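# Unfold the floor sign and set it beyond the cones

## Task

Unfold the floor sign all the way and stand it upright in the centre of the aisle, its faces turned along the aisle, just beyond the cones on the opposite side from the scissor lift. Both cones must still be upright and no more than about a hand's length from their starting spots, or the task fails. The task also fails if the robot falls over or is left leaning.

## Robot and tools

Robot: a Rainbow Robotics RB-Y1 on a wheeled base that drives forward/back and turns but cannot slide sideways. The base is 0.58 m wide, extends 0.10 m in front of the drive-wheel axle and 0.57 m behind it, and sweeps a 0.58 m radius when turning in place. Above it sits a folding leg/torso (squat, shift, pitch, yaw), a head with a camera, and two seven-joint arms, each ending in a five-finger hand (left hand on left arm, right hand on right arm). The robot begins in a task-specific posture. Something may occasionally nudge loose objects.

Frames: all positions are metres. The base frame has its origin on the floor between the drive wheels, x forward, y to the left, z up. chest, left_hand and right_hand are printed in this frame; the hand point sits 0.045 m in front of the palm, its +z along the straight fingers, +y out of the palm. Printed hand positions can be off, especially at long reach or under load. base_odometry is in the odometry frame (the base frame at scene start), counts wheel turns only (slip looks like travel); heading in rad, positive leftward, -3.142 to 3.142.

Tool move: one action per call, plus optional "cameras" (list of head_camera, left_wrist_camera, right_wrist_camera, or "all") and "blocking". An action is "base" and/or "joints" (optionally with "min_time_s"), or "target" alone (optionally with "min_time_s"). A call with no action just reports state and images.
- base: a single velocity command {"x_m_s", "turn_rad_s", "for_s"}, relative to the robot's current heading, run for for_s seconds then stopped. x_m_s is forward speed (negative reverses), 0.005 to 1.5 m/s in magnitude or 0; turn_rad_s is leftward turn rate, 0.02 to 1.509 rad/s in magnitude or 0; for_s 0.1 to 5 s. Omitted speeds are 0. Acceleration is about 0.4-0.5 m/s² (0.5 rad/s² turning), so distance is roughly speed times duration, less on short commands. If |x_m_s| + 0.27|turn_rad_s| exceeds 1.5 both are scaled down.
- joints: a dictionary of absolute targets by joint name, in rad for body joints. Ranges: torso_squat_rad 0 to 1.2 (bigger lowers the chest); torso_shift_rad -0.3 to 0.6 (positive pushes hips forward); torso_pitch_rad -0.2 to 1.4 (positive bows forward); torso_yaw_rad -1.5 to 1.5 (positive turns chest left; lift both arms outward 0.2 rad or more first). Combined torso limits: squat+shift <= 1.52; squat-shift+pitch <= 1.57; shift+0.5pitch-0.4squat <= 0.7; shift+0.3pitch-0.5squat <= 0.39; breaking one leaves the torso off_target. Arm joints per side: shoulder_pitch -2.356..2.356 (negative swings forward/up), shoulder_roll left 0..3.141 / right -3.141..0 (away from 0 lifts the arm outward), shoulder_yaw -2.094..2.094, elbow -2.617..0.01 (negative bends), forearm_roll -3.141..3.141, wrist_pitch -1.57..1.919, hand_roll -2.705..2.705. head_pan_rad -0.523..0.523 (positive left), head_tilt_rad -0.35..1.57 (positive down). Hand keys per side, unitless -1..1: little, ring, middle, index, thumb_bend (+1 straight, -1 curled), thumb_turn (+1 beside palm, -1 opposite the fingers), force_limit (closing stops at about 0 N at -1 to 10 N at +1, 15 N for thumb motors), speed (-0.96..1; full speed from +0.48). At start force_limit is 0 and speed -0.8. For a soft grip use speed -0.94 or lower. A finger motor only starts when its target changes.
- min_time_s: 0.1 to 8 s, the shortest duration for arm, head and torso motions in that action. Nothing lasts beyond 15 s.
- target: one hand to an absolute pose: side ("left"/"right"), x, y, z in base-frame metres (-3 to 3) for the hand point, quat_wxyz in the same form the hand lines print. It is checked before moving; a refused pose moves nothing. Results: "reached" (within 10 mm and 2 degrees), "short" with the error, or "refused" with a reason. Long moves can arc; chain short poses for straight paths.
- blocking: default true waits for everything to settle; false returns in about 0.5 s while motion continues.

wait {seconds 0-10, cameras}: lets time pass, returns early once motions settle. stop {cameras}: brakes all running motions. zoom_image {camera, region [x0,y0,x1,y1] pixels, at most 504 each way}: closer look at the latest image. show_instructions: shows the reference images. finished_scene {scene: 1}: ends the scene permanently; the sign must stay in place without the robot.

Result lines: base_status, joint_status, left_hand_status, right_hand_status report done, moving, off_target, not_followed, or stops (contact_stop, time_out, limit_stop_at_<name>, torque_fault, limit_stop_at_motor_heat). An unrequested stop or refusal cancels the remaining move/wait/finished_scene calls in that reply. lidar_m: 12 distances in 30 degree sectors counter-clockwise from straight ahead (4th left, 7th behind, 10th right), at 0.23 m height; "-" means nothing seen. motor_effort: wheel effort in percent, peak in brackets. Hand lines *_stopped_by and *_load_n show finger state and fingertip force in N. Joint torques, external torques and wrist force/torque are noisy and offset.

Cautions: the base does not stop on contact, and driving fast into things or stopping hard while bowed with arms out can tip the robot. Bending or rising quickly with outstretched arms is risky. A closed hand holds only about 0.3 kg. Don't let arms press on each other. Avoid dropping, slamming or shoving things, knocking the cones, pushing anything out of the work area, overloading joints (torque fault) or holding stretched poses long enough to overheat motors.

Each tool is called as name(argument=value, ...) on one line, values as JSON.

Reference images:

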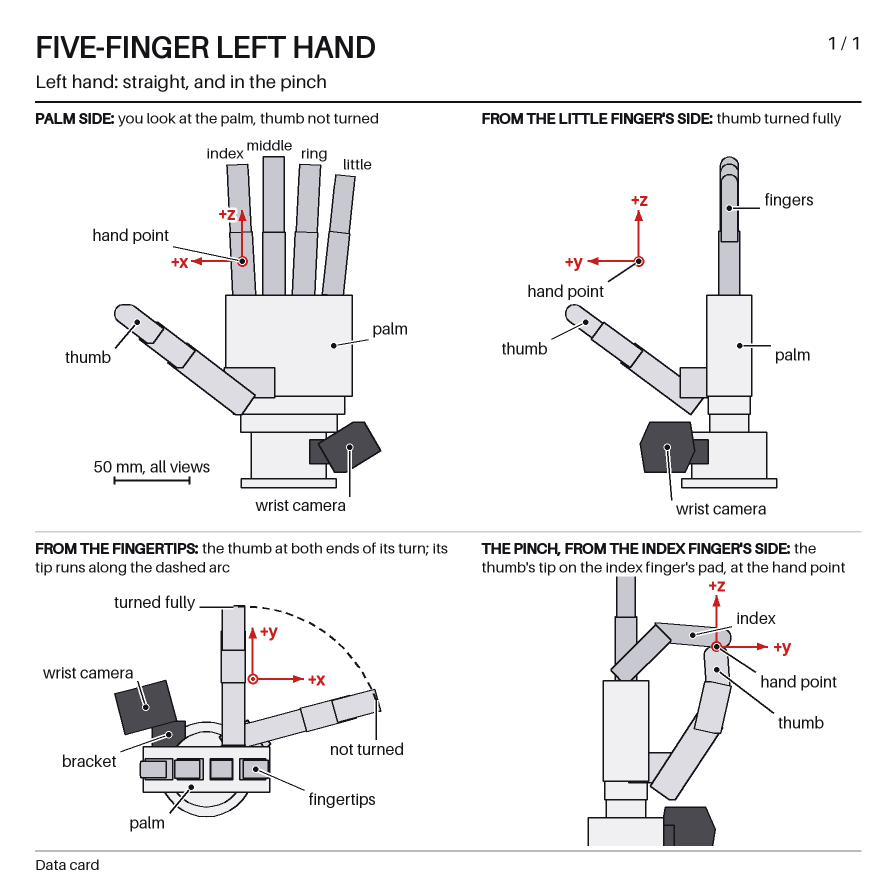

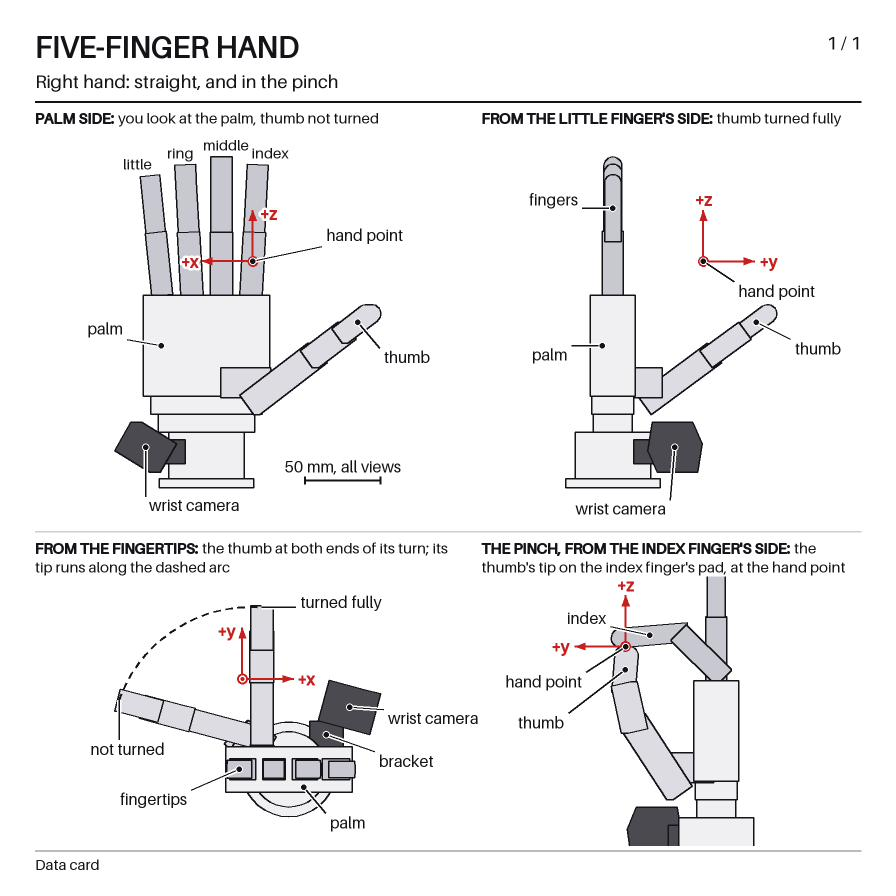

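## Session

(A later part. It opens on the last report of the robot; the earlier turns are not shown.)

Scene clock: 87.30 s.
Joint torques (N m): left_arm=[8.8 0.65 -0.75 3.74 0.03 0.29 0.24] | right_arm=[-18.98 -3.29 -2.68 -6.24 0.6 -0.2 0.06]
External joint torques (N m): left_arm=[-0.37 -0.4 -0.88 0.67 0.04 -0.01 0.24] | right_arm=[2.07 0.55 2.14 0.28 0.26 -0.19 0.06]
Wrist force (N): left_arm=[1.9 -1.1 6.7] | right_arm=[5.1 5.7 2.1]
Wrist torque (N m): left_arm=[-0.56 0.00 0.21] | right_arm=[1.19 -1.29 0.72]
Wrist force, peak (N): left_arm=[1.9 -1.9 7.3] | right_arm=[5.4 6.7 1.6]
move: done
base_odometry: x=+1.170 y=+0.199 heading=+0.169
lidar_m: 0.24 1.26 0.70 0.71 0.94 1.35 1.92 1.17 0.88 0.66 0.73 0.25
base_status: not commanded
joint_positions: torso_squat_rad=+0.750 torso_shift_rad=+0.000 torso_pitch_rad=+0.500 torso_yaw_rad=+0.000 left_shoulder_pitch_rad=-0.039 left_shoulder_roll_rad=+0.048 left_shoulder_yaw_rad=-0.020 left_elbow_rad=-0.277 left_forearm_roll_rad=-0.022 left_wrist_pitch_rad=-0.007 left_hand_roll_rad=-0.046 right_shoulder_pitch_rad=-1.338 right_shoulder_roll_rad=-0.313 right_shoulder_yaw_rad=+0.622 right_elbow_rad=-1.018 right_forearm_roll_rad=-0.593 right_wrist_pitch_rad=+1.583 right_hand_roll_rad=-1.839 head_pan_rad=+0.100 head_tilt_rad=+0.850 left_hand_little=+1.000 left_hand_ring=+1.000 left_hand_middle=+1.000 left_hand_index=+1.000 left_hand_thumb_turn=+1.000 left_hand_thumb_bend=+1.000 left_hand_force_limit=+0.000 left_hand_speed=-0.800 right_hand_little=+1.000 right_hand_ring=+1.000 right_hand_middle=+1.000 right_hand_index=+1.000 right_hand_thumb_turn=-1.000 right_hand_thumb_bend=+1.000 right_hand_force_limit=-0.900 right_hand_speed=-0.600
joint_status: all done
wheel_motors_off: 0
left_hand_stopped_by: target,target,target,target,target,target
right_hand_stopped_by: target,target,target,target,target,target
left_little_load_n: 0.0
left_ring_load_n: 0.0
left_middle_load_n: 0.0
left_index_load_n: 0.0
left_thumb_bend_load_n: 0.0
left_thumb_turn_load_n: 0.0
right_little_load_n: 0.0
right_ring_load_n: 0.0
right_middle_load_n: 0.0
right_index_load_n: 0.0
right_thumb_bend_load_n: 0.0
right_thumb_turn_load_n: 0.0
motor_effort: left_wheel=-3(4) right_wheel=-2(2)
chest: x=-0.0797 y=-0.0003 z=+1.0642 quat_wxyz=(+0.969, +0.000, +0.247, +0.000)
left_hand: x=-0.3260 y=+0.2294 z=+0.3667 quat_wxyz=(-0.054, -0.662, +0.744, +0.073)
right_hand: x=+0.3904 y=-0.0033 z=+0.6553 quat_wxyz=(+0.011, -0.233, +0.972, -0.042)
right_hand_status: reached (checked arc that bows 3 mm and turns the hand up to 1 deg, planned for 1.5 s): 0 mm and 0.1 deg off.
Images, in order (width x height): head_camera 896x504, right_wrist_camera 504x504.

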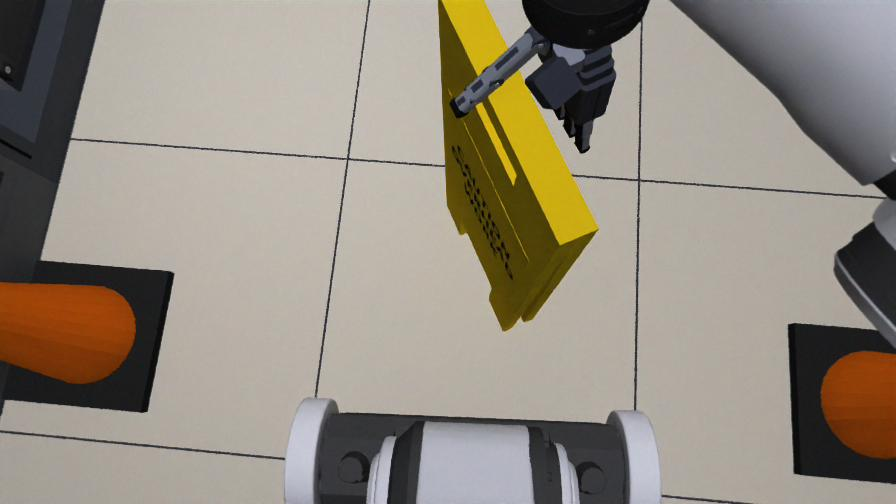

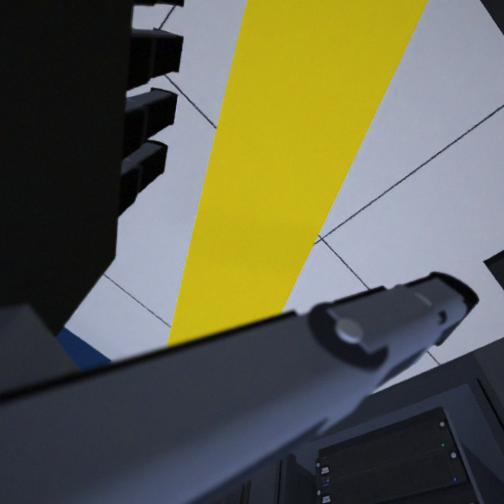

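move(target={"side": "right", "x": 0.3983, "y": 0.001, "z": 0.725, "quat_wxyz": [0, -0.2445, 0.9697, 0]}, min_time_s=1.5)

move(joints={"right_hand_thumb_turn": 1.0, "right_hand_little": 0.0, "right_hand_ring": 0.0, "right_hand_middle": 0.0, "right_hand_index": 0.0, "right_hand_speed": -0.3, "right_hand_force_limit": 0.0})

move(target={"side": "right", "x": 0.4154, "y": -0.0307, "z": 0.725, "quat_wxyz": [0, -0.2445, 0.9697, 0]}, min_time_s=1.5, cameras=["head_camera", "right_wrist_camera"])

Scene clock: 93.40 s.
Joint torques (N m): left_arm=[9.09 0.91 -0.84 3.3 -0.04 0.06 0.28] | right_arm=[-21.5 -6.45 -6.32 -7.42 0.01 -0.02 -0.08]
External joint torques (N m): left_arm=[-0.08 -0.14 -0.97 0.23 -0.03 -0.24 0.28] | right_arm=[0.52 -1.37 -1.02 -0.87 -0.15 0.03 -0.08]
Wrist force (N): left_arm=[2.1 -1.5 6.5] | right_arm=[5.4 5.1 1.9]
Wrist torque (N m): left_arm=[-0.65 0.00 0.23] | right_arm=[1.18 -1.28 0.72]
Wrist force, peak (N): left_arm=[2.1 -1.9 7.1] | right_arm=[6.1 6.2 1.7]
move: done
base_odometry: x=+1.170 y=+0.199 heading=+0.169
lidar_m: 0.24 1.26 0.71 0.71 0.95 1.35 1.92 1.17 0.88 0.67 0.73 0.25
base_status: not commanded
joint_positions: torso_squat_rad=+0.750 torso_shift_rad=+0.000 torso_pitch_rad=+0.500 torso_yaw_rad=+0.000 left_shoulder_pitch_rad=-0.039 left_shoulder_roll_rad=+0.048 left_shoulder_yaw_rad=-0.020 left_elbow_rad=-0.277 left_forearm_roll_rad=-0.022 left_wrist_pitch_rad=-0.007 left_hand_roll_rad=-0.046 right_shoulder_pitch_rad=-1.411 right_shoulder_roll_rad=-0.373 right_shoulder_yaw_rad=+0.525 right_elbow_rad=-1.098 right_forearm_roll_rad=-0.708 right_wrist_pitch_rad=+1.729 right_hand_roll_rad=-1.785 head_pan_rad=+0.100 head_tilt_rad=+0.850 left_hand_little=+1.000 left_hand_ring=+1.000 left_hand_middle=+1.000 left_hand_index=+1.000 left_hand_thumb_turn=+1.000 left_hand_thumb_bend=+1.000 left_hand_force_limit=+0.000 left_hand_speed=-0.800 right_hand_little=+1.000 right_hand_ring=+1.000 right_hand_middle=+1.000 right_hand_index=+1.000 right_hand_thumb_turn=-1.000 right_hand_thumb_bend=+1.000 right_hand_force_limit=-0.900 right_hand_speed=-0.600
joint_status: all done
wheel_motors_off: 0
left_hand_stopped_by: target,target,target,target,target,target
right_hand_stopped_by: target,target,target,target,target,target
left_little_load_n: 0.0
left_ring_load_n: 0.0
left_middle_load_n: 0.0
left_index_load_n: 0.0
left_thumb_bend_load_n: 0.0
left_thumb_turn_load_n: 0.0
right_little_load_n: 0.0
right_ring_load_n: 0.0
right_middle_load_n: 0.0
right_index_load_n: 0.0
right_thumb_bend_load_n: -0.5
right_thumb_turn_load_n: 0.0
motor_effort: left_wheel=+0(4) right_wheel=-1(2)
chest: x=-0.0797 y=-0.0003 z=+1.0642 quat_wxyz=(+0.969, +0.000, +0.247, +0.000)
left_hand: x=-0.3260 y=+0.2294 z=+0.3667 quat_wxyz=(-0.054, -0.662, +0.744, +0.073)
right_hand: x=+0.3984 y=+0.0011 z=+0.7244 quat_wxyz=(-0.001, -0.245, +0.969, +0.000)
right_hand_status: reached (checked arc that bows 1 mm and turns the hand up to 5 deg, planned for 1.5 s): 1 mm and 0.1 deg off.
pictures: none

Scene clock: 95.37 s.
Joint torques (N m): left_arm=[9.47 1.27 -0.97 3.42 0.08 0 0.14] | right_arm=[-21.25 -5.71 -5.75 -7.43 -0.11 -0.07 0.19]
External joint torques (N m): left_arm=[0.3 0.22 -1.1 0.36 0.09 -0.3 0.14] | right_arm=[0.78 -0.64 -0.44 -0.88 -0.26 -0.01 0.19]
Wrist force (N): left_arm=[2.3 -2.0 6.4] | right_arm=[5.2 5.2 1.8]
Wrist torque (N m): left_arm=[-0.67 -0.04 0.25] | right_arm=[1.20 -1.24 0.67]
Wrist force, peak (N): left_arm=[1.8 -1.7 7.4] | right_arm=[5.5 6.0 1.5]
move: done
base_odometry: x=+1.170 y=+0.199 heading=+0.169
lidar_m: 0.24 1.26 0.70 0.70 0.95 1.35 1.93 1.17 0.89 0.67 0.73 0.25
base_status: not commanded
joint_positions: torso_squat_rad=+0.750 torso_shift_rad=+0.000 torso_pitch_rad=+0.500 torso_yaw_rad=+0.000 left_shoulder_pitch_rad=-0.039 left_shoulder_roll_rad=+0.048 left_shoulder_yaw_rad=-0.020 left_elbow_rad=-0.277 left_forearm_roll_rad=-0.022 left_wrist_pitch_rad=-0.007 left_hand_roll_rad=-0.046 right_shoulder_pitch_rad=-1.411 right_shoulder_roll_rad=-0.374 right_shoulder_yaw_rad=+0.525 right_elbow_rad=-1.098 right_forearm_roll_rad=-0.708 right_wrist_pitch_rad=+1.729 right_hand_roll_rad=-1.785 head_pan_rad=+0.100 head_tilt_rad=+0.850 left_hand_little=+1.000 left_hand_ring=+1.000 left_hand_middle=+1.000 left_hand_index=+1.000 left_hand_thumb_turn=+1.000 left_hand_thumb_bend=+1.000 left_hand_force_limit=+0.000 left_hand_speed=-0.800 right_hand_little=+0.000 right_hand_ring=+0.000 right_hand_middle=+0.000 right_hand_index=+0.000 right_hand_thumb_turn=+1.000 right_hand_thumb_bend=+1.000 right_hand_force_limit=+0.000 right_hand_speed=-0.300
joint_status: all done
wheel_motors_off: 0
left_hand_stopped_by: target,target,target,target,target,target
right_hand_stopped_by: target,target,target,target,target,target
left_little_load_n: 0.0
left_ring_load_n: 0.0
left_middle_load_n: 0.0
left_index_load_n: 0.0
left_thumb_bend_load_n: 0.0
left_thumb_turn_load_n: 0.0
right_little_load_n: 0.0
right_ring_load_n: 0.0
right_middle_load_n: 0.0
right_index_load_n: 0.0
right_thumb_bend_load_n: 0.0
right_thumb_turn_load_n: 0.0
motor_effort: left_wheel=-2(5) right_wheel=-1(2)
chest: x=-0.0797 y=-0.0003 z=+1.0642 quat_wxyz=(+0.969, +0.000, +0.247, +0.000)
left_hand: x=-0.3260 y=+0.2294 z=+0.3667 quat_wxyz=(-0.054, -0.662, +0.744, +0.073)
right_hand: x=+0.3985 y=+0.0010 z=+0.7244 quat_wxyz=(-0.001, -0.245, +0.970, +0.000)
pictures: none

Scene clock: 97.20 s.
Joint torques (N m): left_arm=[9.37 0.9 -0.42 3.67 -0.06 0.09 0.2] | right_arm=[-21.29 -7.24 -6.6 -6.11 -0.12 -0.54 0.12]
External joint torques (N m): left_arm=[0.21 -0.16 -0.54 0.6 -0.05 -0.21 0.2] | right_arm=[0.99 -1.06 -1.25 0.33 -0.29 -0.47 0.12]
Wrist force (N): left_arm=[2.3 -1.4 6.9] | right_arm=[5.1 5.7 1.9]
Wrist torque (N m): left_arm=[-0.64 -0.01 0.23] | right_arm=[1.23 -1.26 0.67]
Wrist force, peak (N): left_arm=[2.1 -1.3 7.1] | right_arm=[5.2 6.2 2.0]
move: done
base_odometry: x=+1.170 y=+0.199 heading=+0.169
lidar_m: 0.24 1.26 0.70 0.71 0.95 1.36 1.92 1.17 0.89 0.67 0.74 0.25
base_status: not commanded
joint_positions: torso_squat_rad=+0.750 torso_shift_rad=+0.000 torso_pitch_rad=+0.500 torso_yaw_rad=+0.000 left_shoulder_pitch_rad=-0.039 left_shoulder_roll_rad=+0.048 left_shoulder_yaw_rad=-0.020 left_elbow_rad=-0.277 left_forearm_roll_rad=-0.022 left_wrist_pitch_rad=-0.007 left_hand_roll_rad=-0.046 right_shoulder_pitch_rad=-1.411 right_shoulder_roll_rad=-0.430 right_shoulder_yaw_rad=+0.501 right_elbow_rad=-1.064 right_forearm_roll_rad=-0.725 right_wrist_pitch_rad=+1.707 right_hand_roll_rad=-1.713 head_pan_rad=+0.100 head_tilt_rad=+0.850 left_hand_little=+1.000 left_hand_ring=+1.000 left_hand_middle=+1.000 left_hand_index=+1.000 left_hand_thumb_turn=+1.000 left_hand_thumb_bend=+1.000 left_hand_force_limit=+0.000 left_hand_speed=-0.800 right_hand_little=+0.000 right_hand_ring=+0.000 right_hand_middle=+0.000 right_hand_index=+0.000 right_hand_thumb_turn=+1.000 right_hand_thumb_bend=+1.000 right_hand_force_limit=+0.000 right_hand_speed=-0.300
joint_status: all done
wheel_motors_off: 0
left_hand_stopped_by: target,target,target,target,target,target
right_hand_stopped_by: target,target,target,target,target,target
left_little_load_n: 0.0
left_ring_load_n: 0.0
left_middle_load_n: 0.0
left_index_load_n: 0.0
left_thumb_bend_load_n: -0.5
left_thumb_turn_load_n: 0.0
right_little_load_n: 0.0
right_ring_load_n: 0.5
right_middle_load_n: 0.0
right_index_load_n: 0.0
right_thumb_bend_load_n: 0.0
right_thumb_turn_load_n: 0.0
motor_effort: left_wheel=-1(5) right_wheel=-2(2)
chest: x=-0.0797 y=-0.0003 z=+1.0642 quat_wxyz=(+0.969, +0.000, +0.247, +0.000)
left_hand: x=-0.3260 y=+0.2294 z=+0.3667 quat_wxyz=(-0.054, -0.662, +0.744, +0.073)
right_hand: x=+0.4145 y=-0.0305 z=+0.7255 quat_wxyz=(+0.002, -0.243, +0.970, -0.001)
right_hand_status: reached (checked arc that bows 1 mm and turns the hand up to 0 deg, planned for 1.5 s): 1 mm and 0.3 deg off.
Images, in order (width x height): head_camera 896x504, right_wrist_camera 504x504.

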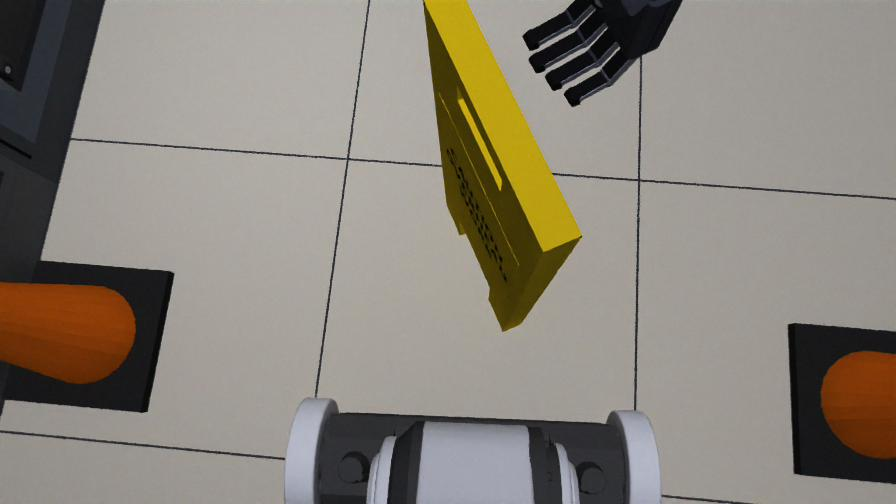

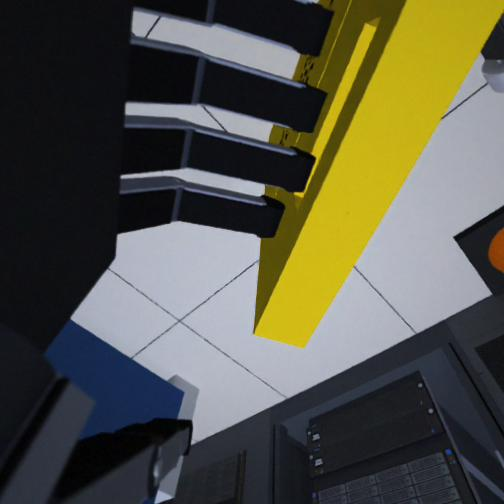

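zoom_image(camera="head_camera", region=[420, 0, 600, 340])

zoom_image(camera="right_wrist_camera", region=[200, 0, 504, 360])

Scaled by 1.482 from the camera's image (finer frame: 1280x720).

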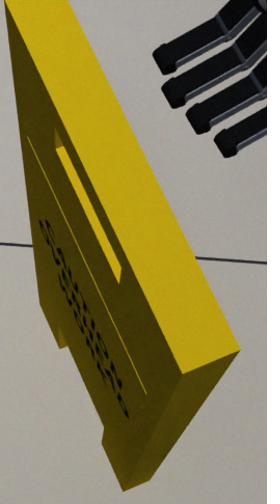

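Scaled by 1.400 from the camera's image (finer frame: 720x720).

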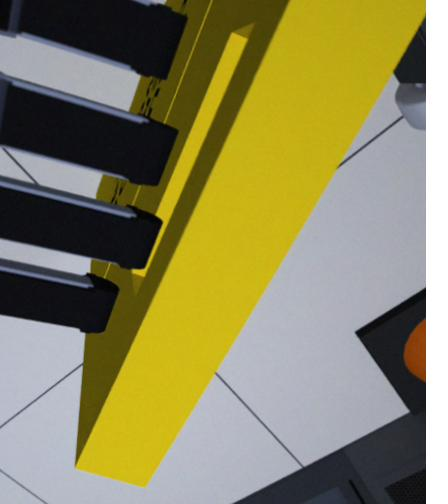

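move(target={"side": "right", "x": 0.4126, "y": -0.0261, "z": 0.654, "quat_wxyz": [0, -0.2445, 0.9697, 0]}, min_time_s=2, cameras=["head_camera", "right_wrist_camera"])

Scene clock: 100.63 s.
Joint torques (N m): left_arm=[9.24 1.16 -0.69 3.36 0.07 0.14 0.19] | right_arm=[-20.09 -4.96 -1.92 -6.29 0.46 -0.45 0.1]
External joint torques (N m): left_arm=[0.07 0.11 -0.82 0.29 0.08 -0.16 0.19] | right_arm=[1.99 0.49 2.15 0.16 0.3 -0.39 0.1]
Wrist force (N): left_arm=[1.3 -0.8 6.5] | right_arm=[5.3 4.8 1.2]
Wrist torque (N m): left_arm=[-0.51 0.10 0.17] | right_arm=[1.12 -1.26 0.66]
Wrist force, peak (N): left_arm=[2.1 -0.7 7.3] | right_arm=[5.8 5.6 2.2]
move: done
base_odometry: x=+1.170 y=+0.199 heading=+0.169
lidar_m: 0.23 1.26 0.70 0.70 0.95 1.35 1.92 1.18 0.88 0.66 0.72 0.24
base_status: not commanded
joint_positions: torso_squat_rad=+0.750 torso_shift_rad=+0.000 torso_pitch_rad=+0.500 torso_yaw_rad=+0.000 left_shoulder_pitch_rad=-0.039 left_shoulder_roll_rad=+0.048 left_shoulder_yaw_rad=-0.020 left_elbow_rad=-0.277 left_forearm_roll_rad=-0.022 left_wrist_pitch_rad=-0.007 left_hand_roll_rad=-0.046 right_shoulder_pitch_rad=-1.391 right_shoulder_roll_rad=-0.337 right_shoulder_yaw_rad=+0.537 right_elbow_rad=-0.809 right_forearm_roll_rad=-0.674 right_wrist_pitch_rad=+1.481 right_hand_roll_rad=-1.630 head_pan_rad=+0.100 head_tilt_rad=+0.850 left_hand_little=+1.000 left_hand_ring=+1.000 left_hand_middle=+1.000 left_hand_index=+1.000 left_hand_thumb_turn=+1.000 left_hand_thumb_bend=+1.000 left_hand_force_limit=+0.000 left_hand_speed=-0.800 right_hand_little=+0.000 right_hand_ring=+0.000 right_hand_middle=+0.000 right_hand_index=+0.000 right_hand_thumb_turn=+1.000 right_hand_thumb_bend=+1.000 right_hand_force_limit=+0.000 right_hand_speed=-0.300
joint_status: all done
wheel_motors_off: 0
left_hand_stopped_by: target,target,target,target,target,target
right_hand_stopped_by: target,target,target,target,target,target
left_little_load_n: 0.0
left_ring_load_n: 0.0
left_middle_load_n: 0.0
left_index_load_n: 0.0
left_thumb_bend_load_n: 0.0
left_thumb_turn_load_n: 0.0
right_little_load_n: 0.0
right_ring_load_n: 0.0
right_middle_load_n: 0.0
right_index_load_n: 0.0
right_thumb_bend_load_n: -0.5
right_thumb_turn_load_n: 0.0
motor_effort: left_wheel=-1(3) right_wheel=-1(2)
chest: x=-0.0797 y=-0.0003 z=+1.0642 quat_wxyz=(+0.969, +0.000, +0.247, +0.000)
left_hand: x=-0.3260 y=+0.2294 z=+0.3667 quat_wxyz=(-0.054, -0.662, +0.744, +0.073)
right_hand: x=+0.4125 y=-0.0262 z=+0.6543 quat_wxyz=(+0.002, -0.244, +0.970, +0.000)
right_hand_status: reached (checked arc that bows 7 mm and turns the hand up to 1 deg, planned for 2.0 s): 0 mm and 0.2 deg off.
Images, in order (width x height): head_camera 896x504, right_wrist_camera 504x504.

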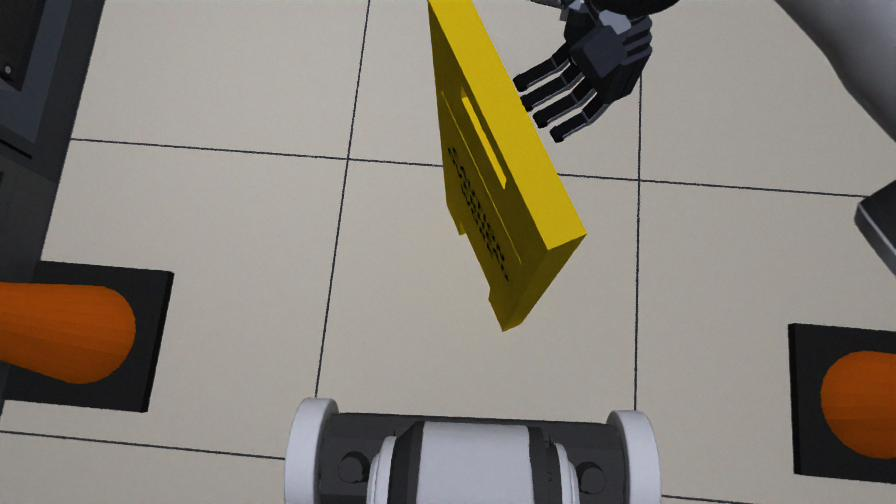

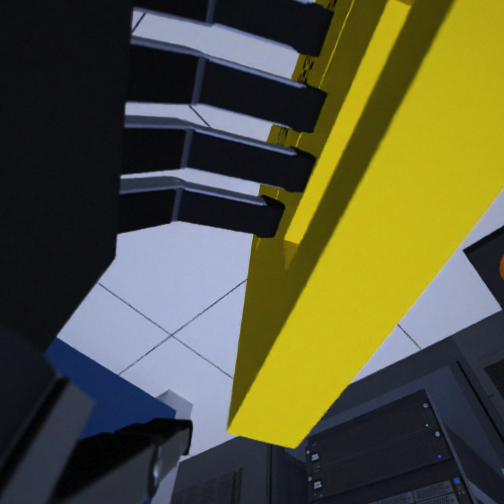

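move(target={"side": "right", "x": 0.4043, "y": 0.002, "z": 0.651, "quat_wxyz": [0, -0.2445, 0.9697, 0]}, min_time_s=2, cameras=["head_camera", "right_wrist_camera"])

Scene clock: 103.43 s.
Joint torques (N m): left_arm=[8.59 0.91 -0.53 3.4 -0.01 0.27 0.22] | right_arm=[-21.43 -3.67 -1.53 -6.49 0.4 -0.49 -0.24]
External joint torques (N m): left_arm=[-0.58 -0.14 -0.65 0.33 0.01 -0.02 0.22] | right_arm=[0.67 0.87 2.28 0.04 0.24 -0.43 -0.24]
Wrist force (N): left_arm=[1.9 -1.4 6.5] | right_arm=[5.6 4.9 2.0]
Wrist torque (N m): left_arm=[-0.65 0.03 0.25] | right_arm=[1.20 -1.28 0.57]
Wrist force, peak (N): left_arm=[2.0 -2.0 7.0] | right_arm=[5.9 5.7 1.9]
move: done
base_odometry: x=+1.170 y=+0.199 heading=+0.169
lidar_m: 0.23 1.25 0.70 0.69 0.95 1.35 1.92 1.18 0.90 0.66 0.73 0.25
base_status: not commanded
joint_positions: torso_squat_rad=+0.750 torso_shift_rad=+0.000 torso_pitch_rad=+0.500 torso_yaw_rad=+0.000 left_shoulder_pitch_rad=-0.039 left_shoulder_roll_rad=+0.048 left_shoulder_yaw_rad=-0.020 left_elbow_rad=-0.277 left_forearm_roll_rad=-0.022 left_wrist_pitch_rad=-0.007 left_hand_roll_rad=-0.046 right_shoulder_pitch_rad=-1.413 right_shoulder_roll_rad=-0.276 right_shoulder_yaw_rad=+0.555 right_elbow_rad=-0.775 right_forearm_roll_rad=-0.655 right_wrist_pitch_rad=+1.471 right_hand_roll_rad=-1.674 head_pan_rad=+0.100 head_tilt_rad=+0.850 left_hand_little=+1.000 left_hand_ring=+1.000 left_hand_middle=+1.000 left_hand_index=+1.000 left_hand_thumb_turn=+1.000 left_hand_thumb_bend=+1.000 left_hand_force_limit=+0.000 left_hand_speed=-0.800 right_hand_little=+0.000 right_hand_ring=+0.000 right_hand_middle=+0.000 right_hand_index=+0.000 right_hand_thumb_turn=+1.000 right_hand_thumb_bend=+1.000 right_hand_force_limit=+0.000 right_hand_speed=-0.300
joint_status: all done
wheel_motors_off: 0
left_hand_stopped_by: target,target,target,target,target,target
right_hand_stopped_by: target,target,target,target,target,target
left_little_load_n: 0.0
left_ring_load_n: 0.0
left_middle_load_n: 0.0
left_index_load_n: 0.0
left_thumb_bend_load_n: 0.0
left_thumb_turn_load_n: 0.0
right_little_load_n: 0.0
right_ring_load_n: 0.0
right_middle_load_n: 0.0
right_index_load_n: 0.5
right_thumb_bend_load_n: 0.0
right_thumb_turn_load_n: 0.0
motor_effort: left_wheel=+0(4) right_wheel=-1(2)
chest: x=-0.0797 y=-0.0003 z=+1.0642 quat_wxyz=(+0.969, +0.000, +0.247, +0.000)
left_hand: x=-0.3260 y=+0.2294 z=+0.3667 quat_wxyz=(-0.054, -0.662, +0.744, +0.073)
right_hand: x=+0.4043 y=+0.0018 z=+0.6510 quat_wxyz=(+0.000, -0.244, +0.970, +0.000)
right_hand_status: reached (checked arc that bows 1 mm and turns the hand up to 0 deg, planned for 2.0 s): 0 mm and 0.0 deg off.
Images, in order (width x height): head_camera 896x504, right_wrist_camera 504x504.

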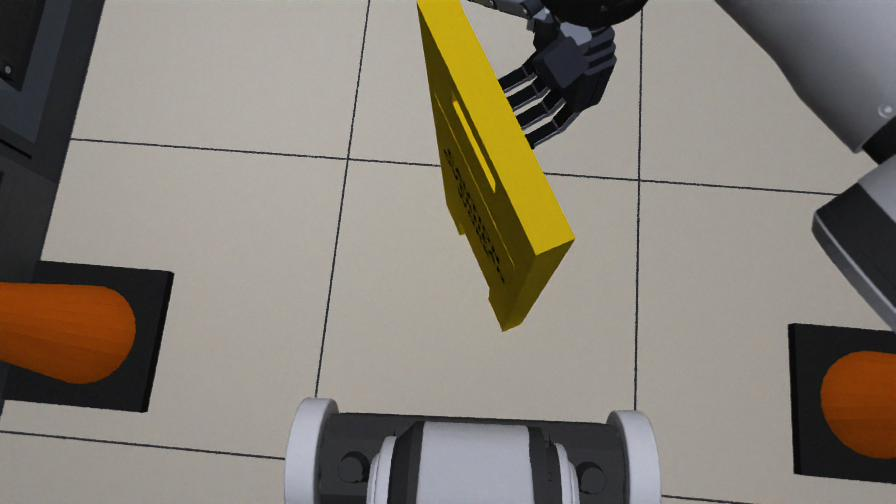

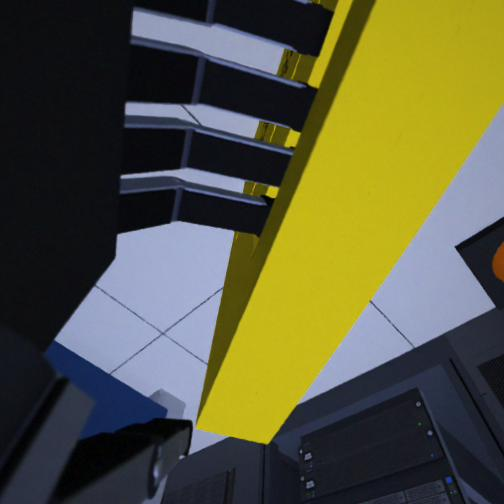

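zoom_image(camera="right_wrist_camera", region=[200, 0, 400, 260])

zoom_image(camera="head_camera", region=[410, 40, 590, 260])

Scaled by 1.938 from the camera's image (finer frame: 720x720).

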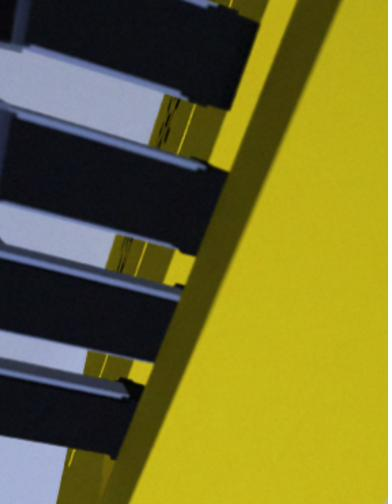

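Scaled by 2.291 from the camera's image (finer frame: 1280x720).

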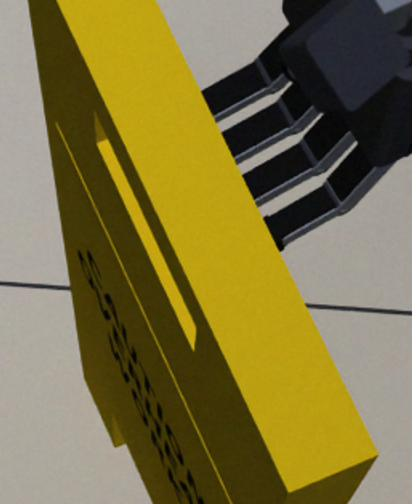

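move(target={"side": "right", "x": 0.3996, "y": 0.0108, "z": 0.651, "quat_wxyz": [0, -0.2445, 0.9697, 0]}, min_time_s=1.5, cameras=["head_camera", "right_wrist_camera"])

Scene clock: 107.70 s.
Joint torques (N m): left_arm=[8.91 0.93 -0.83 3.32 0.03 0.06 0.35] | right_arm=[-19.64 -3.42 -1.62 -7.58 0.39 0.05 -0.28]
External joint torques (N m): left_arm=[-0.26 -0.13 -0.95 0.25 0.05 -0.24 0.35] | right_arm=[2.36 0.81 2.22 -1.01 0.24 0.11 -0.28]
Wrist force (N): left_arm=[1.3 -0.9 6.9] | right_arm=[5.7 5.3 2.1]
Wrist torque (N m): left_arm=[-0.55 0.11 0.19] | right_arm=[1.23 -1.38 0.60]
Wrist force, peak (N): left_arm=[1.6 -1.6 7.3] | right_arm=[6.4 5.3 2.3]
move: done
base_odometry: x=+1.170 y=+0.199 heading=+0.169
lidar_m: 0.22 1.27 0.70 0.70 0.95 1.35 1.92 1.18 0.89 0.67 0.72 0.25
base_status: not commanded
joint_positions: torso_squat_rad=+0.750 torso_shift_rad=+0.000 torso_pitch_rad=+0.500 torso_yaw_rad=+0.000 left_shoulder_pitch_rad=-0.039 left_shoulder_roll_rad=+0.048 left_shoulder_yaw_rad=-0.020 left_elbow_rad=-0.277 left_forearm_roll_rad=-0.022 left_wrist_pitch_rad=-0.007 left_hand_roll_rad=-0.046 right_shoulder_pitch_rad=-1.410 right_shoulder_roll_rad=-0.262 right_shoulder_yaw_rad=+0.561 right_elbow_rad=-0.790 right_forearm_roll_rad=-0.649 right_wrist_pitch_rad=+1.478 right_hand_roll_rad=-1.696 head_pan_rad=+0.100 head_tilt_rad=+0.850 left_hand_little=+1.000 left_hand_ring=+1.000 left_hand_middle=+1.000 left_hand_index=+1.000 left_hand_thumb_turn=+1.000 left_hand_thumb_bend=+1.000 left_hand_force_limit=+0.000 left_hand_speed=-0.800 right_hand_little=+0.000 right_hand_ring=+0.000 right_hand_middle=+0.000 right_hand_index=+0.000 right_hand_thumb_turn=+1.000 right_hand_thumb_bend=+1.000 right_hand_force_limit=+0.000 right_hand_speed=-0.300
joint_status: all done
wheel_motors_off: 0
left_hand_stopped_by: target,target,target,target,target,target
right_hand_stopped_by: target,target,target,target,target,target
left_little_load_n: 0.0
left_ring_load_n: 0.0
left_middle_load_n: 0.0
left_index_load_n: 0.0
left_thumb_bend_load_n: 0.0
left_thumb_turn_load_n: 0.0
right_little_load_n: 0.0
right_ring_load_n: 0.0
right_middle_load_n: 0.5
right_index_load_n: 0.5
right_thumb_bend_load_n: 0.0
right_thumb_turn_load_n: 0.0
motor_effort: left_wheel=+0(3) right_wheel=-1(2)
chest: x=-0.0797 y=-0.0003 z=+1.0642 quat_wxyz=(+0.969, +0.000, +0.247, +0.000)
left_hand: x=-0.3260 y=+0.2294 z=+0.3667 quat_wxyz=(-0.054, -0.662, +0.744, +0.073)
right_hand: x=+0.3998 y=+0.0106 z=+0.6512 quat_wxyz=(+0.000, -0.244, +0.970, +0.000)
right_hand_status: reached (checked arc that bows 1 mm and turns the hand up to 0 deg, planned for 1.5 s): 0 mm and 0.0 deg off.
Images, in order (width x height): head_camera 896x504, right_wrist_camera 504x504.

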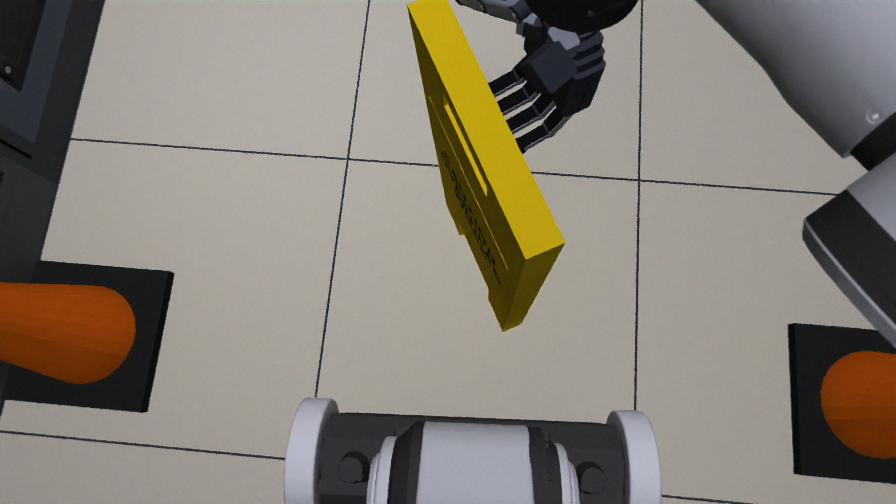

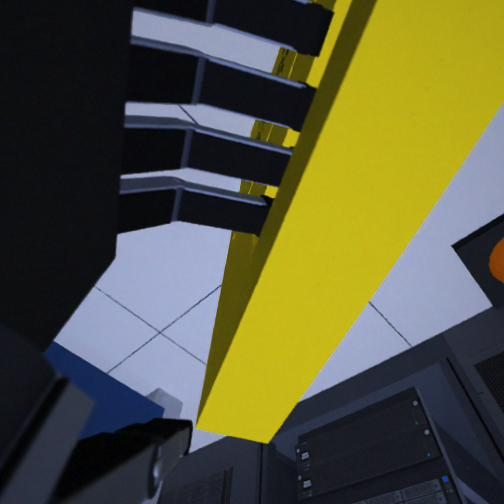

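move(target={"side": "right", "x": 0.4078, "y": -0.0046, "z": 0.651, "quat_wxyz": [0, -0.2445, 0.9697, 0]}, min_time_s=2.5, cameras=["head_camera", "right_wrist_camera"])

Scene clock: 111.40 s.
Joint torques (N m): left_arm=[9.01 0.97 -0.52 3.57 -0.05 0.09 0.27] | right_arm=[-22.48 -6.03 -5.28 -6.89 -0.21 -0.49 -0.03]
External joint torques (N m): left_arm=[-0.16 -0.08 -0.65 0.5 -0.04 -0.21 0.27] | right_arm=[-0.32 -1.26 -1.48 -0.41 -0.37 -0.43 -0.03]
Wrist force (N): left_arm=[2.5 -1.2 6.8] | right_arm=[6.3 4.5 3.4]
Wrist torque (N m): left_arm=[-0.61 -0.09 0.26] | right_arm=[1.11 -1.30 0.63]
Wrist force, peak (N): left_arm=[2.2 -1.5 7.4] | right_arm=[6.9 4.9 3.5]
move: done
base_odometry: x=+1.170 y=+0.199 heading=+0.169
lidar_m: 0.24 1.26 0.70 0.70 0.94 1.35 1.93 1.17 0.88 0.67 0.74 0.25
base_status: not commanded
joint_positions: torso_squat_rad=+0.750 torso_shift_rad=+0.000 torso_pitch_rad=+0.500 torso_yaw_rad=+0.000 left_shoulder_pitch_rad=-0.039 left_shoulder_roll_rad=+0.048 left_shoulder_yaw_rad=-0.020 left_elbow_rad=-0.277 left_forearm_roll_rad=-0.022 left_wrist_pitch_rad=-0.007 left_hand_roll_rad=-0.046 right_shoulder_pitch_rad=-1.414 right_shoulder_roll_rad=-0.286 right_shoulder_yaw_rad=+0.551 right_elbow_rad=-0.767 right_forearm_roll_rad=-0.659 right_wrist_pitch_rad=+1.466 right_hand_roll_rad=-1.659 head_pan_rad=+0.100 head_tilt_rad=+0.850 left_hand_little=+1.000 left_hand_ring=+1.000 left_hand_middle=+1.000 left_hand_index=+1.000 left_hand_thumb_turn=+1.000 left_hand_thumb_bend=+1.000 left_hand_force_limit=+0.000 left_hand_speed=-0.800 right_hand_little=+0.000 right_hand_ring=+0.000 right_hand_middle=+0.000 right_hand_index=+0.000 right_hand_thumb_turn=+1.000 right_hand_thumb_bend=+1.000 right_hand_force_limit=+0.000 right_hand_speed=-0.300
joint_status: all done
wheel_motors_off: 0
left_hand_stopped_by: target,target,target,target,target,target
right_hand_stopped_by: target,target,target,target,target,target
left_little_load_n: 0.0
left_ring_load_n: 0.0
left_middle_load_n: 0.0
left_index_load_n: 0.0
left_thumb_bend_load_n: 0.0
left_thumb_turn_load_n: 0.0
right_little_load_n: 0.0
right_ring_load_n: 1.0
right_middle_load_n: 0.0
right_index_load_n: 1.0
right_thumb_bend_load_n: 0.0
right_thumb_turn_load_n: 0.0
motor_effort: left_wheel=+0(5) right_wheel=-1(2)
chest: x=-0.0797 y=-0.0003 z=+1.0642 quat_wxyz=(+0.969, +0.000, +0.247, +0.000)
left_hand: x=-0.3260 y=+0.2294 z=+0.3667 quat_wxyz=(-0.054, -0.662, +0.744, +0.073)
right_hand: x=+0.4073 y=-0.0046 z=+0.6508 quat_wxyz=(+0.001, -0.244, +0.970, +0.000)
right_hand_status: reached (checked arc that bows 1 mm and turns the hand up to 0 deg, planned for 2.5 s): 1 mm and 0.1 deg off.
Images, in order (width x height): head_camera 896x504, right_wrist_camera 504x504.

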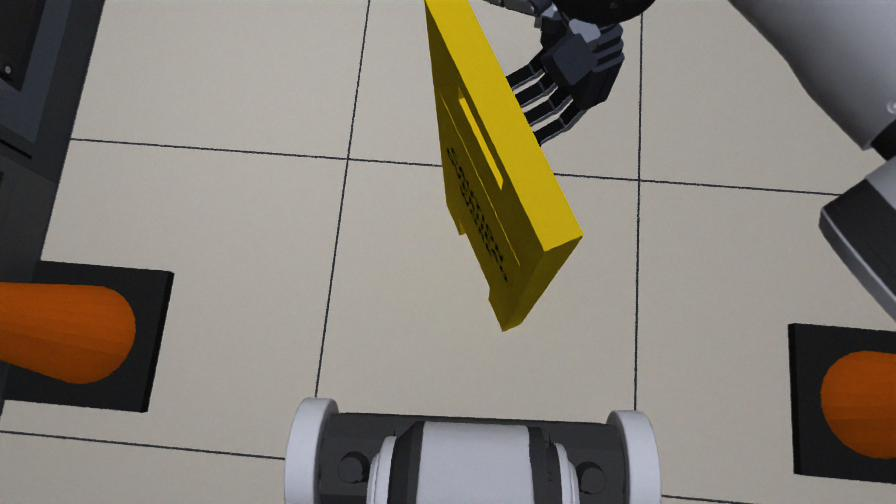

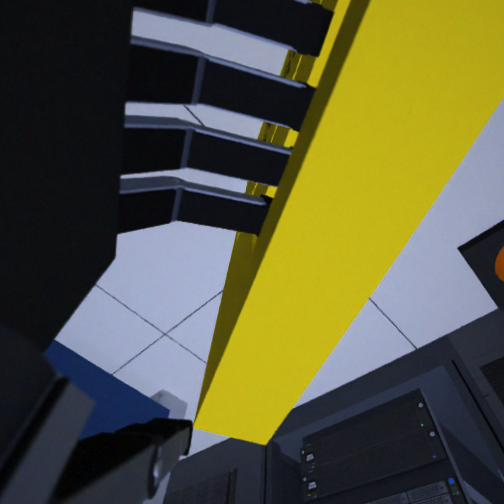

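move(target={"side": "right", "x": 0.4073, "y": -0.0046, "z": 0.643, "quat_wxyz": [0, -0.2445, 0.9697, 0]}, min_time_s=1, cameras=["head_camera", "right_wrist_camera"])

Scene clock: 113.20 s.
Joint torques (N m): left_arm=[9.19 0.79 -0.75 3.53 0.03 0.22 0.22] | right_arm=[-21.69 -4.02 -1.37 -6.18 0.48 -0.41 0.13]
External joint torques (N m): left_arm=[0.02 -0.27 -0.88 0.47 0.05 -0.08 0.22] | right_arm=[0.46 0.7 2.23 0.26 0.32 -0.35 0.13]
Wrist force (N): left_arm=[1.9 -1.0 6.5] | right_arm=[5.3 4.9 1.5]
Wrist torque (N m): left_arm=[-0.53 0.03 0.20] | right_arm=[1.17 -1.27 0.64]
Wrist force, peak (N): left_arm=[1.5 -1.2 7.5] | right_arm=[6.7 4.9 3.8]
move: done
base_odometry: x=+1.170 y=+0.199 heading=+0.169
lidar_m: 0.24 1.28 0.70 0.70 0.95 1.35 1.92 1.18 0.88 0.67 0.74 0.25
base_status: not commanded
joint_positions: torso_squat_rad=+0.750 torso_shift_rad=+0.000 torso_pitch_rad=+0.500 torso_yaw_rad=+0.000 left_shoulder_pitch_rad=-0.039 left_shoulder_roll_rad=+0.048 left_shoulder_yaw_rad=-0.020 left_elbow_rad=-0.277 left_forearm_roll_rad=-0.022 left_wrist_pitch_rad=-0.007 left_hand_roll_rad=-0.046 right_shoulder_pitch_rad=-1.416 right_shoulder_roll_rad=-0.275 right_shoulder_yaw_rad=+0.553 right_elbow_rad=-0.728 right_forearm_roll_rad=-0.657 right_wrist_pitch_rad=+1.436 right_hand_roll_rad=-1.645 head_pan_rad=+0.100 head_tilt_rad=+0.850 left_hand_little=+1.000 left_hand_ring=+1.000 left_hand_middle=+1.000 left_hand_index=+1.000 left_hand_thumb_turn=+1.000 left_hand_thumb_bend=+1.000 left_hand_force_limit=+0.000 left_hand_speed=-0.800 right_hand_little=+0.000 right_hand_ring=+0.000 right_hand_middle=+0.000 right_hand_index=+0.000 right_hand_thumb_turn=+1.000 right_hand_thumb_bend=+1.000 right_hand_force_limit=+0.000 right_hand_speed=-0.300
joint_status: all done
wheel_motors_off: 0
left_hand_stopped_by: target,target,target,target,target,target
right_hand_stopped_by: target,target,target,target,target,target
left_little_load_n: 0.0
left_ring_load_n: 0.5
left_middle_load_n: 0.0
left_index_load_n: 0.5
left_thumb_bend_load_n: 0.0
left_thumb_turn_load_n: 0.0
right_little_load_n: 0.0
right_ring_load_n: 0.0
right_middle_load_n: 0.0
right_index_load_n: 0.0
right_thumb_bend_load_n: 0.0
right_thumb_turn_load_n: 0.0
motor_effort: left_wheel=-1(5) right_wheel=-2(2)
chest: x=-0.0797 y=-0.0003 z=+1.0642 quat_wxyz=(+0.969, +0.000, +0.247, +0.000)
left_hand: x=-0.3260 y=+0.2294 z=+0.3667 quat_wxyz=(-0.054, -0.662, +0.744, +0.073)
right_hand: x=+0.4070 y=-0.0049 z=+0.6433 quat_wxyz=(+0.001, -0.244, +0.970, +0.000)
right_hand_status: reached (checked arc that bows 1 mm and turns the hand up to 0 deg, planned for 1.0 s): 1 mm and 0.1 deg off.
Images, in order (width x height): head_camera 896x504, right_wrist_camera 504x504.

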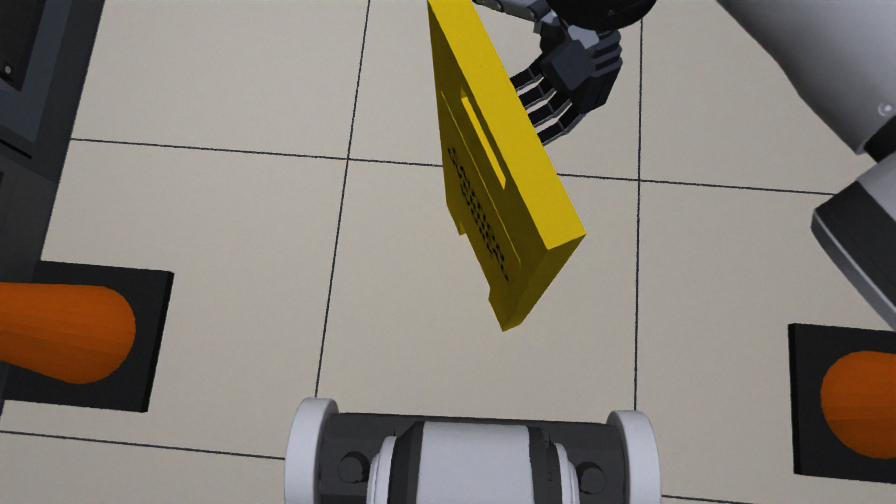

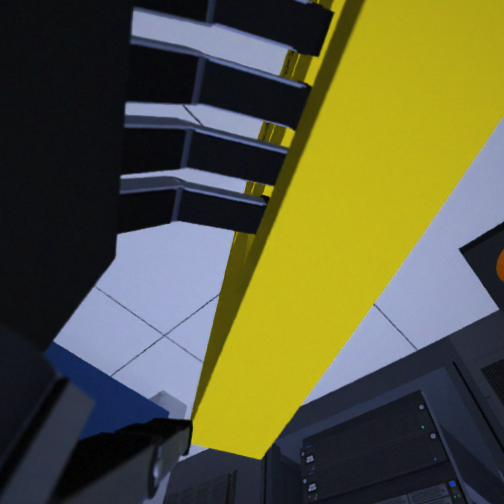

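move(target={"side": "right", "x": 0.4016, "y": 0.0057, "z": 0.643, "quat_wxyz": [0, -0.2445, 0.9697, 0]}, min_time_s=1.5, cameras=["head_camera", "right_wrist_camera"])

Scene clock: 115.23 s.
Joint torques (N m): left_arm=[9.25 0.93 -0.63 3.49 0.13 0.29 0.09] | right_arm=[-19.79 -3.55 -1.48 -7.5 0.46 0.04 -0.41]
External joint torques (N m): left_arm=[0.08 -0.13 -0.76 0.43 0.14 0 0.09] | right_arm=[2.25 0.8 2.14 -1 0.3 0.1 -0.41]
Wrist force (N): left_arm=[2.1 -1.3 6.4] | right_arm=[4.8 5.1 1.6]
Wrist torque (N m): left_arm=[-0.61 0.00 0.23] | right_arm=[1.20 -1.23 0.49]
Wrist force, peak (N): left_arm=[1.7 -1.2 7.4] | right_arm=[5.9 5.4 1.9]
move: done
base_odometry: x=+1.170 y=+0.199 heading=+0.169
lidar_m: 0.23 1.26 0.70 0.70 0.94 1.35 1.93 1.17 0.88 0.67 0.74 0.24
base_status: not commanded
joint_positions: torso_squat_rad=+0.750 torso_shift_rad=+0.000 torso_pitch_rad=+0.500 torso_yaw_rad=+0.000 left_shoulder_pitch_rad=-0.039 left_shoulder_roll_rad=+0.048 left_shoulder_yaw_rad=-0.020 left_elbow_rad=-0.277 left_forearm_roll_rad=-0.022 left_wrist_pitch_rad=-0.007 left_hand_roll_rad=-0.046 right_shoulder_pitch_rad=-1.414 right_shoulder_roll_rad=-0.258 right_shoulder_yaw_rad=+0.560 right_elbow_rad=-0.741 right_forearm_roll_rad=-0.649 right_wrist_pitch_rad=+1.444 right_hand_roll_rad=-1.670 head_pan_rad=+0.100 head_tilt_rad=+0.850 left_hand_little=+1.000 left_hand_ring=+1.000 left_hand_middle=+1.000 left_hand_index=+1.000 left_hand_thumb_turn=+1.000 left_hand_thumb_bend=+1.000 left_hand_force_limit=+0.000 left_hand_speed=-0.800 right_hand_little=+0.000 right_hand_ring=+0.000 right_hand_middle=+0.000 right_hand_index=+0.000 right_hand_thumb_turn=+1.000 right_hand_thumb_bend=+1.000 right_hand_force_limit=+0.000 right_hand_speed=-0.300
joint_status: all done
wheel_motors_off: 0
left_hand_stopped_by: target,target,target,target,target,target
right_hand_stopped_by: target,target,target,target,target,target
left_little_load_n: 0.0
left_ring_load_n: 0.0
left_middle_load_n: 0.0
left_index_load_n: 0.0
left_thumb_bend_load_n: 0.0
left_thumb_turn_load_n: 0.0
right_little_load_n: 0.0
right_ring_load_n: 0.0
right_middle_load_n: 0.0
right_index_load_n: 0.0
right_thumb_bend_load_n: 0.0
right_thumb_turn_load_n: 0.0
motor_effort: left_wheel=+2(4) right_wheel=-1(2)
chest: x=-0.0797 y=-0.0003 z=+1.0642 quat_wxyz=(+0.969, +0.000, +0.247, +0.000)
left_hand: x=-0.3260 y=+0.2294 z=+0.3667 quat_wxyz=(-0.054, -0.662, +0.744, +0.073)
right_hand: x=+0.4018 y=+0.0055 z=+0.6433 quat_wxyz=(+0.000, -0.244, +0.970, +0.000)
right_hand_status: reached (checked arc that bows 0 mm and turns the hand up to 0 deg, planned for 1.5 s): 0 mm and 0.0 deg off.
Images, in order (width x height): head_camera 896x504, right_wrist_camera 504x504.

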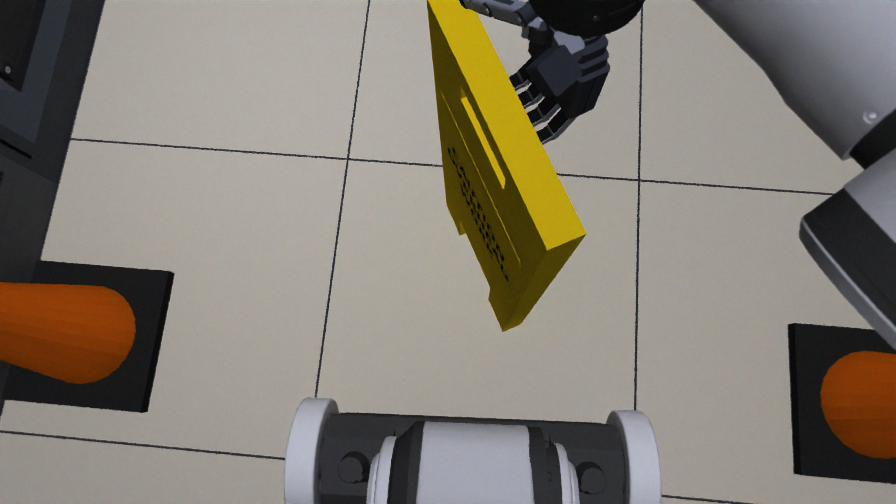

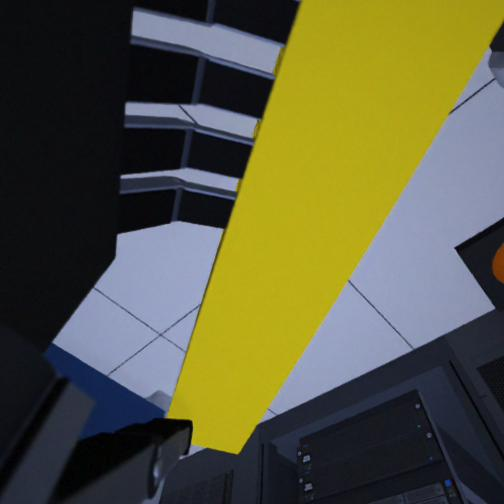

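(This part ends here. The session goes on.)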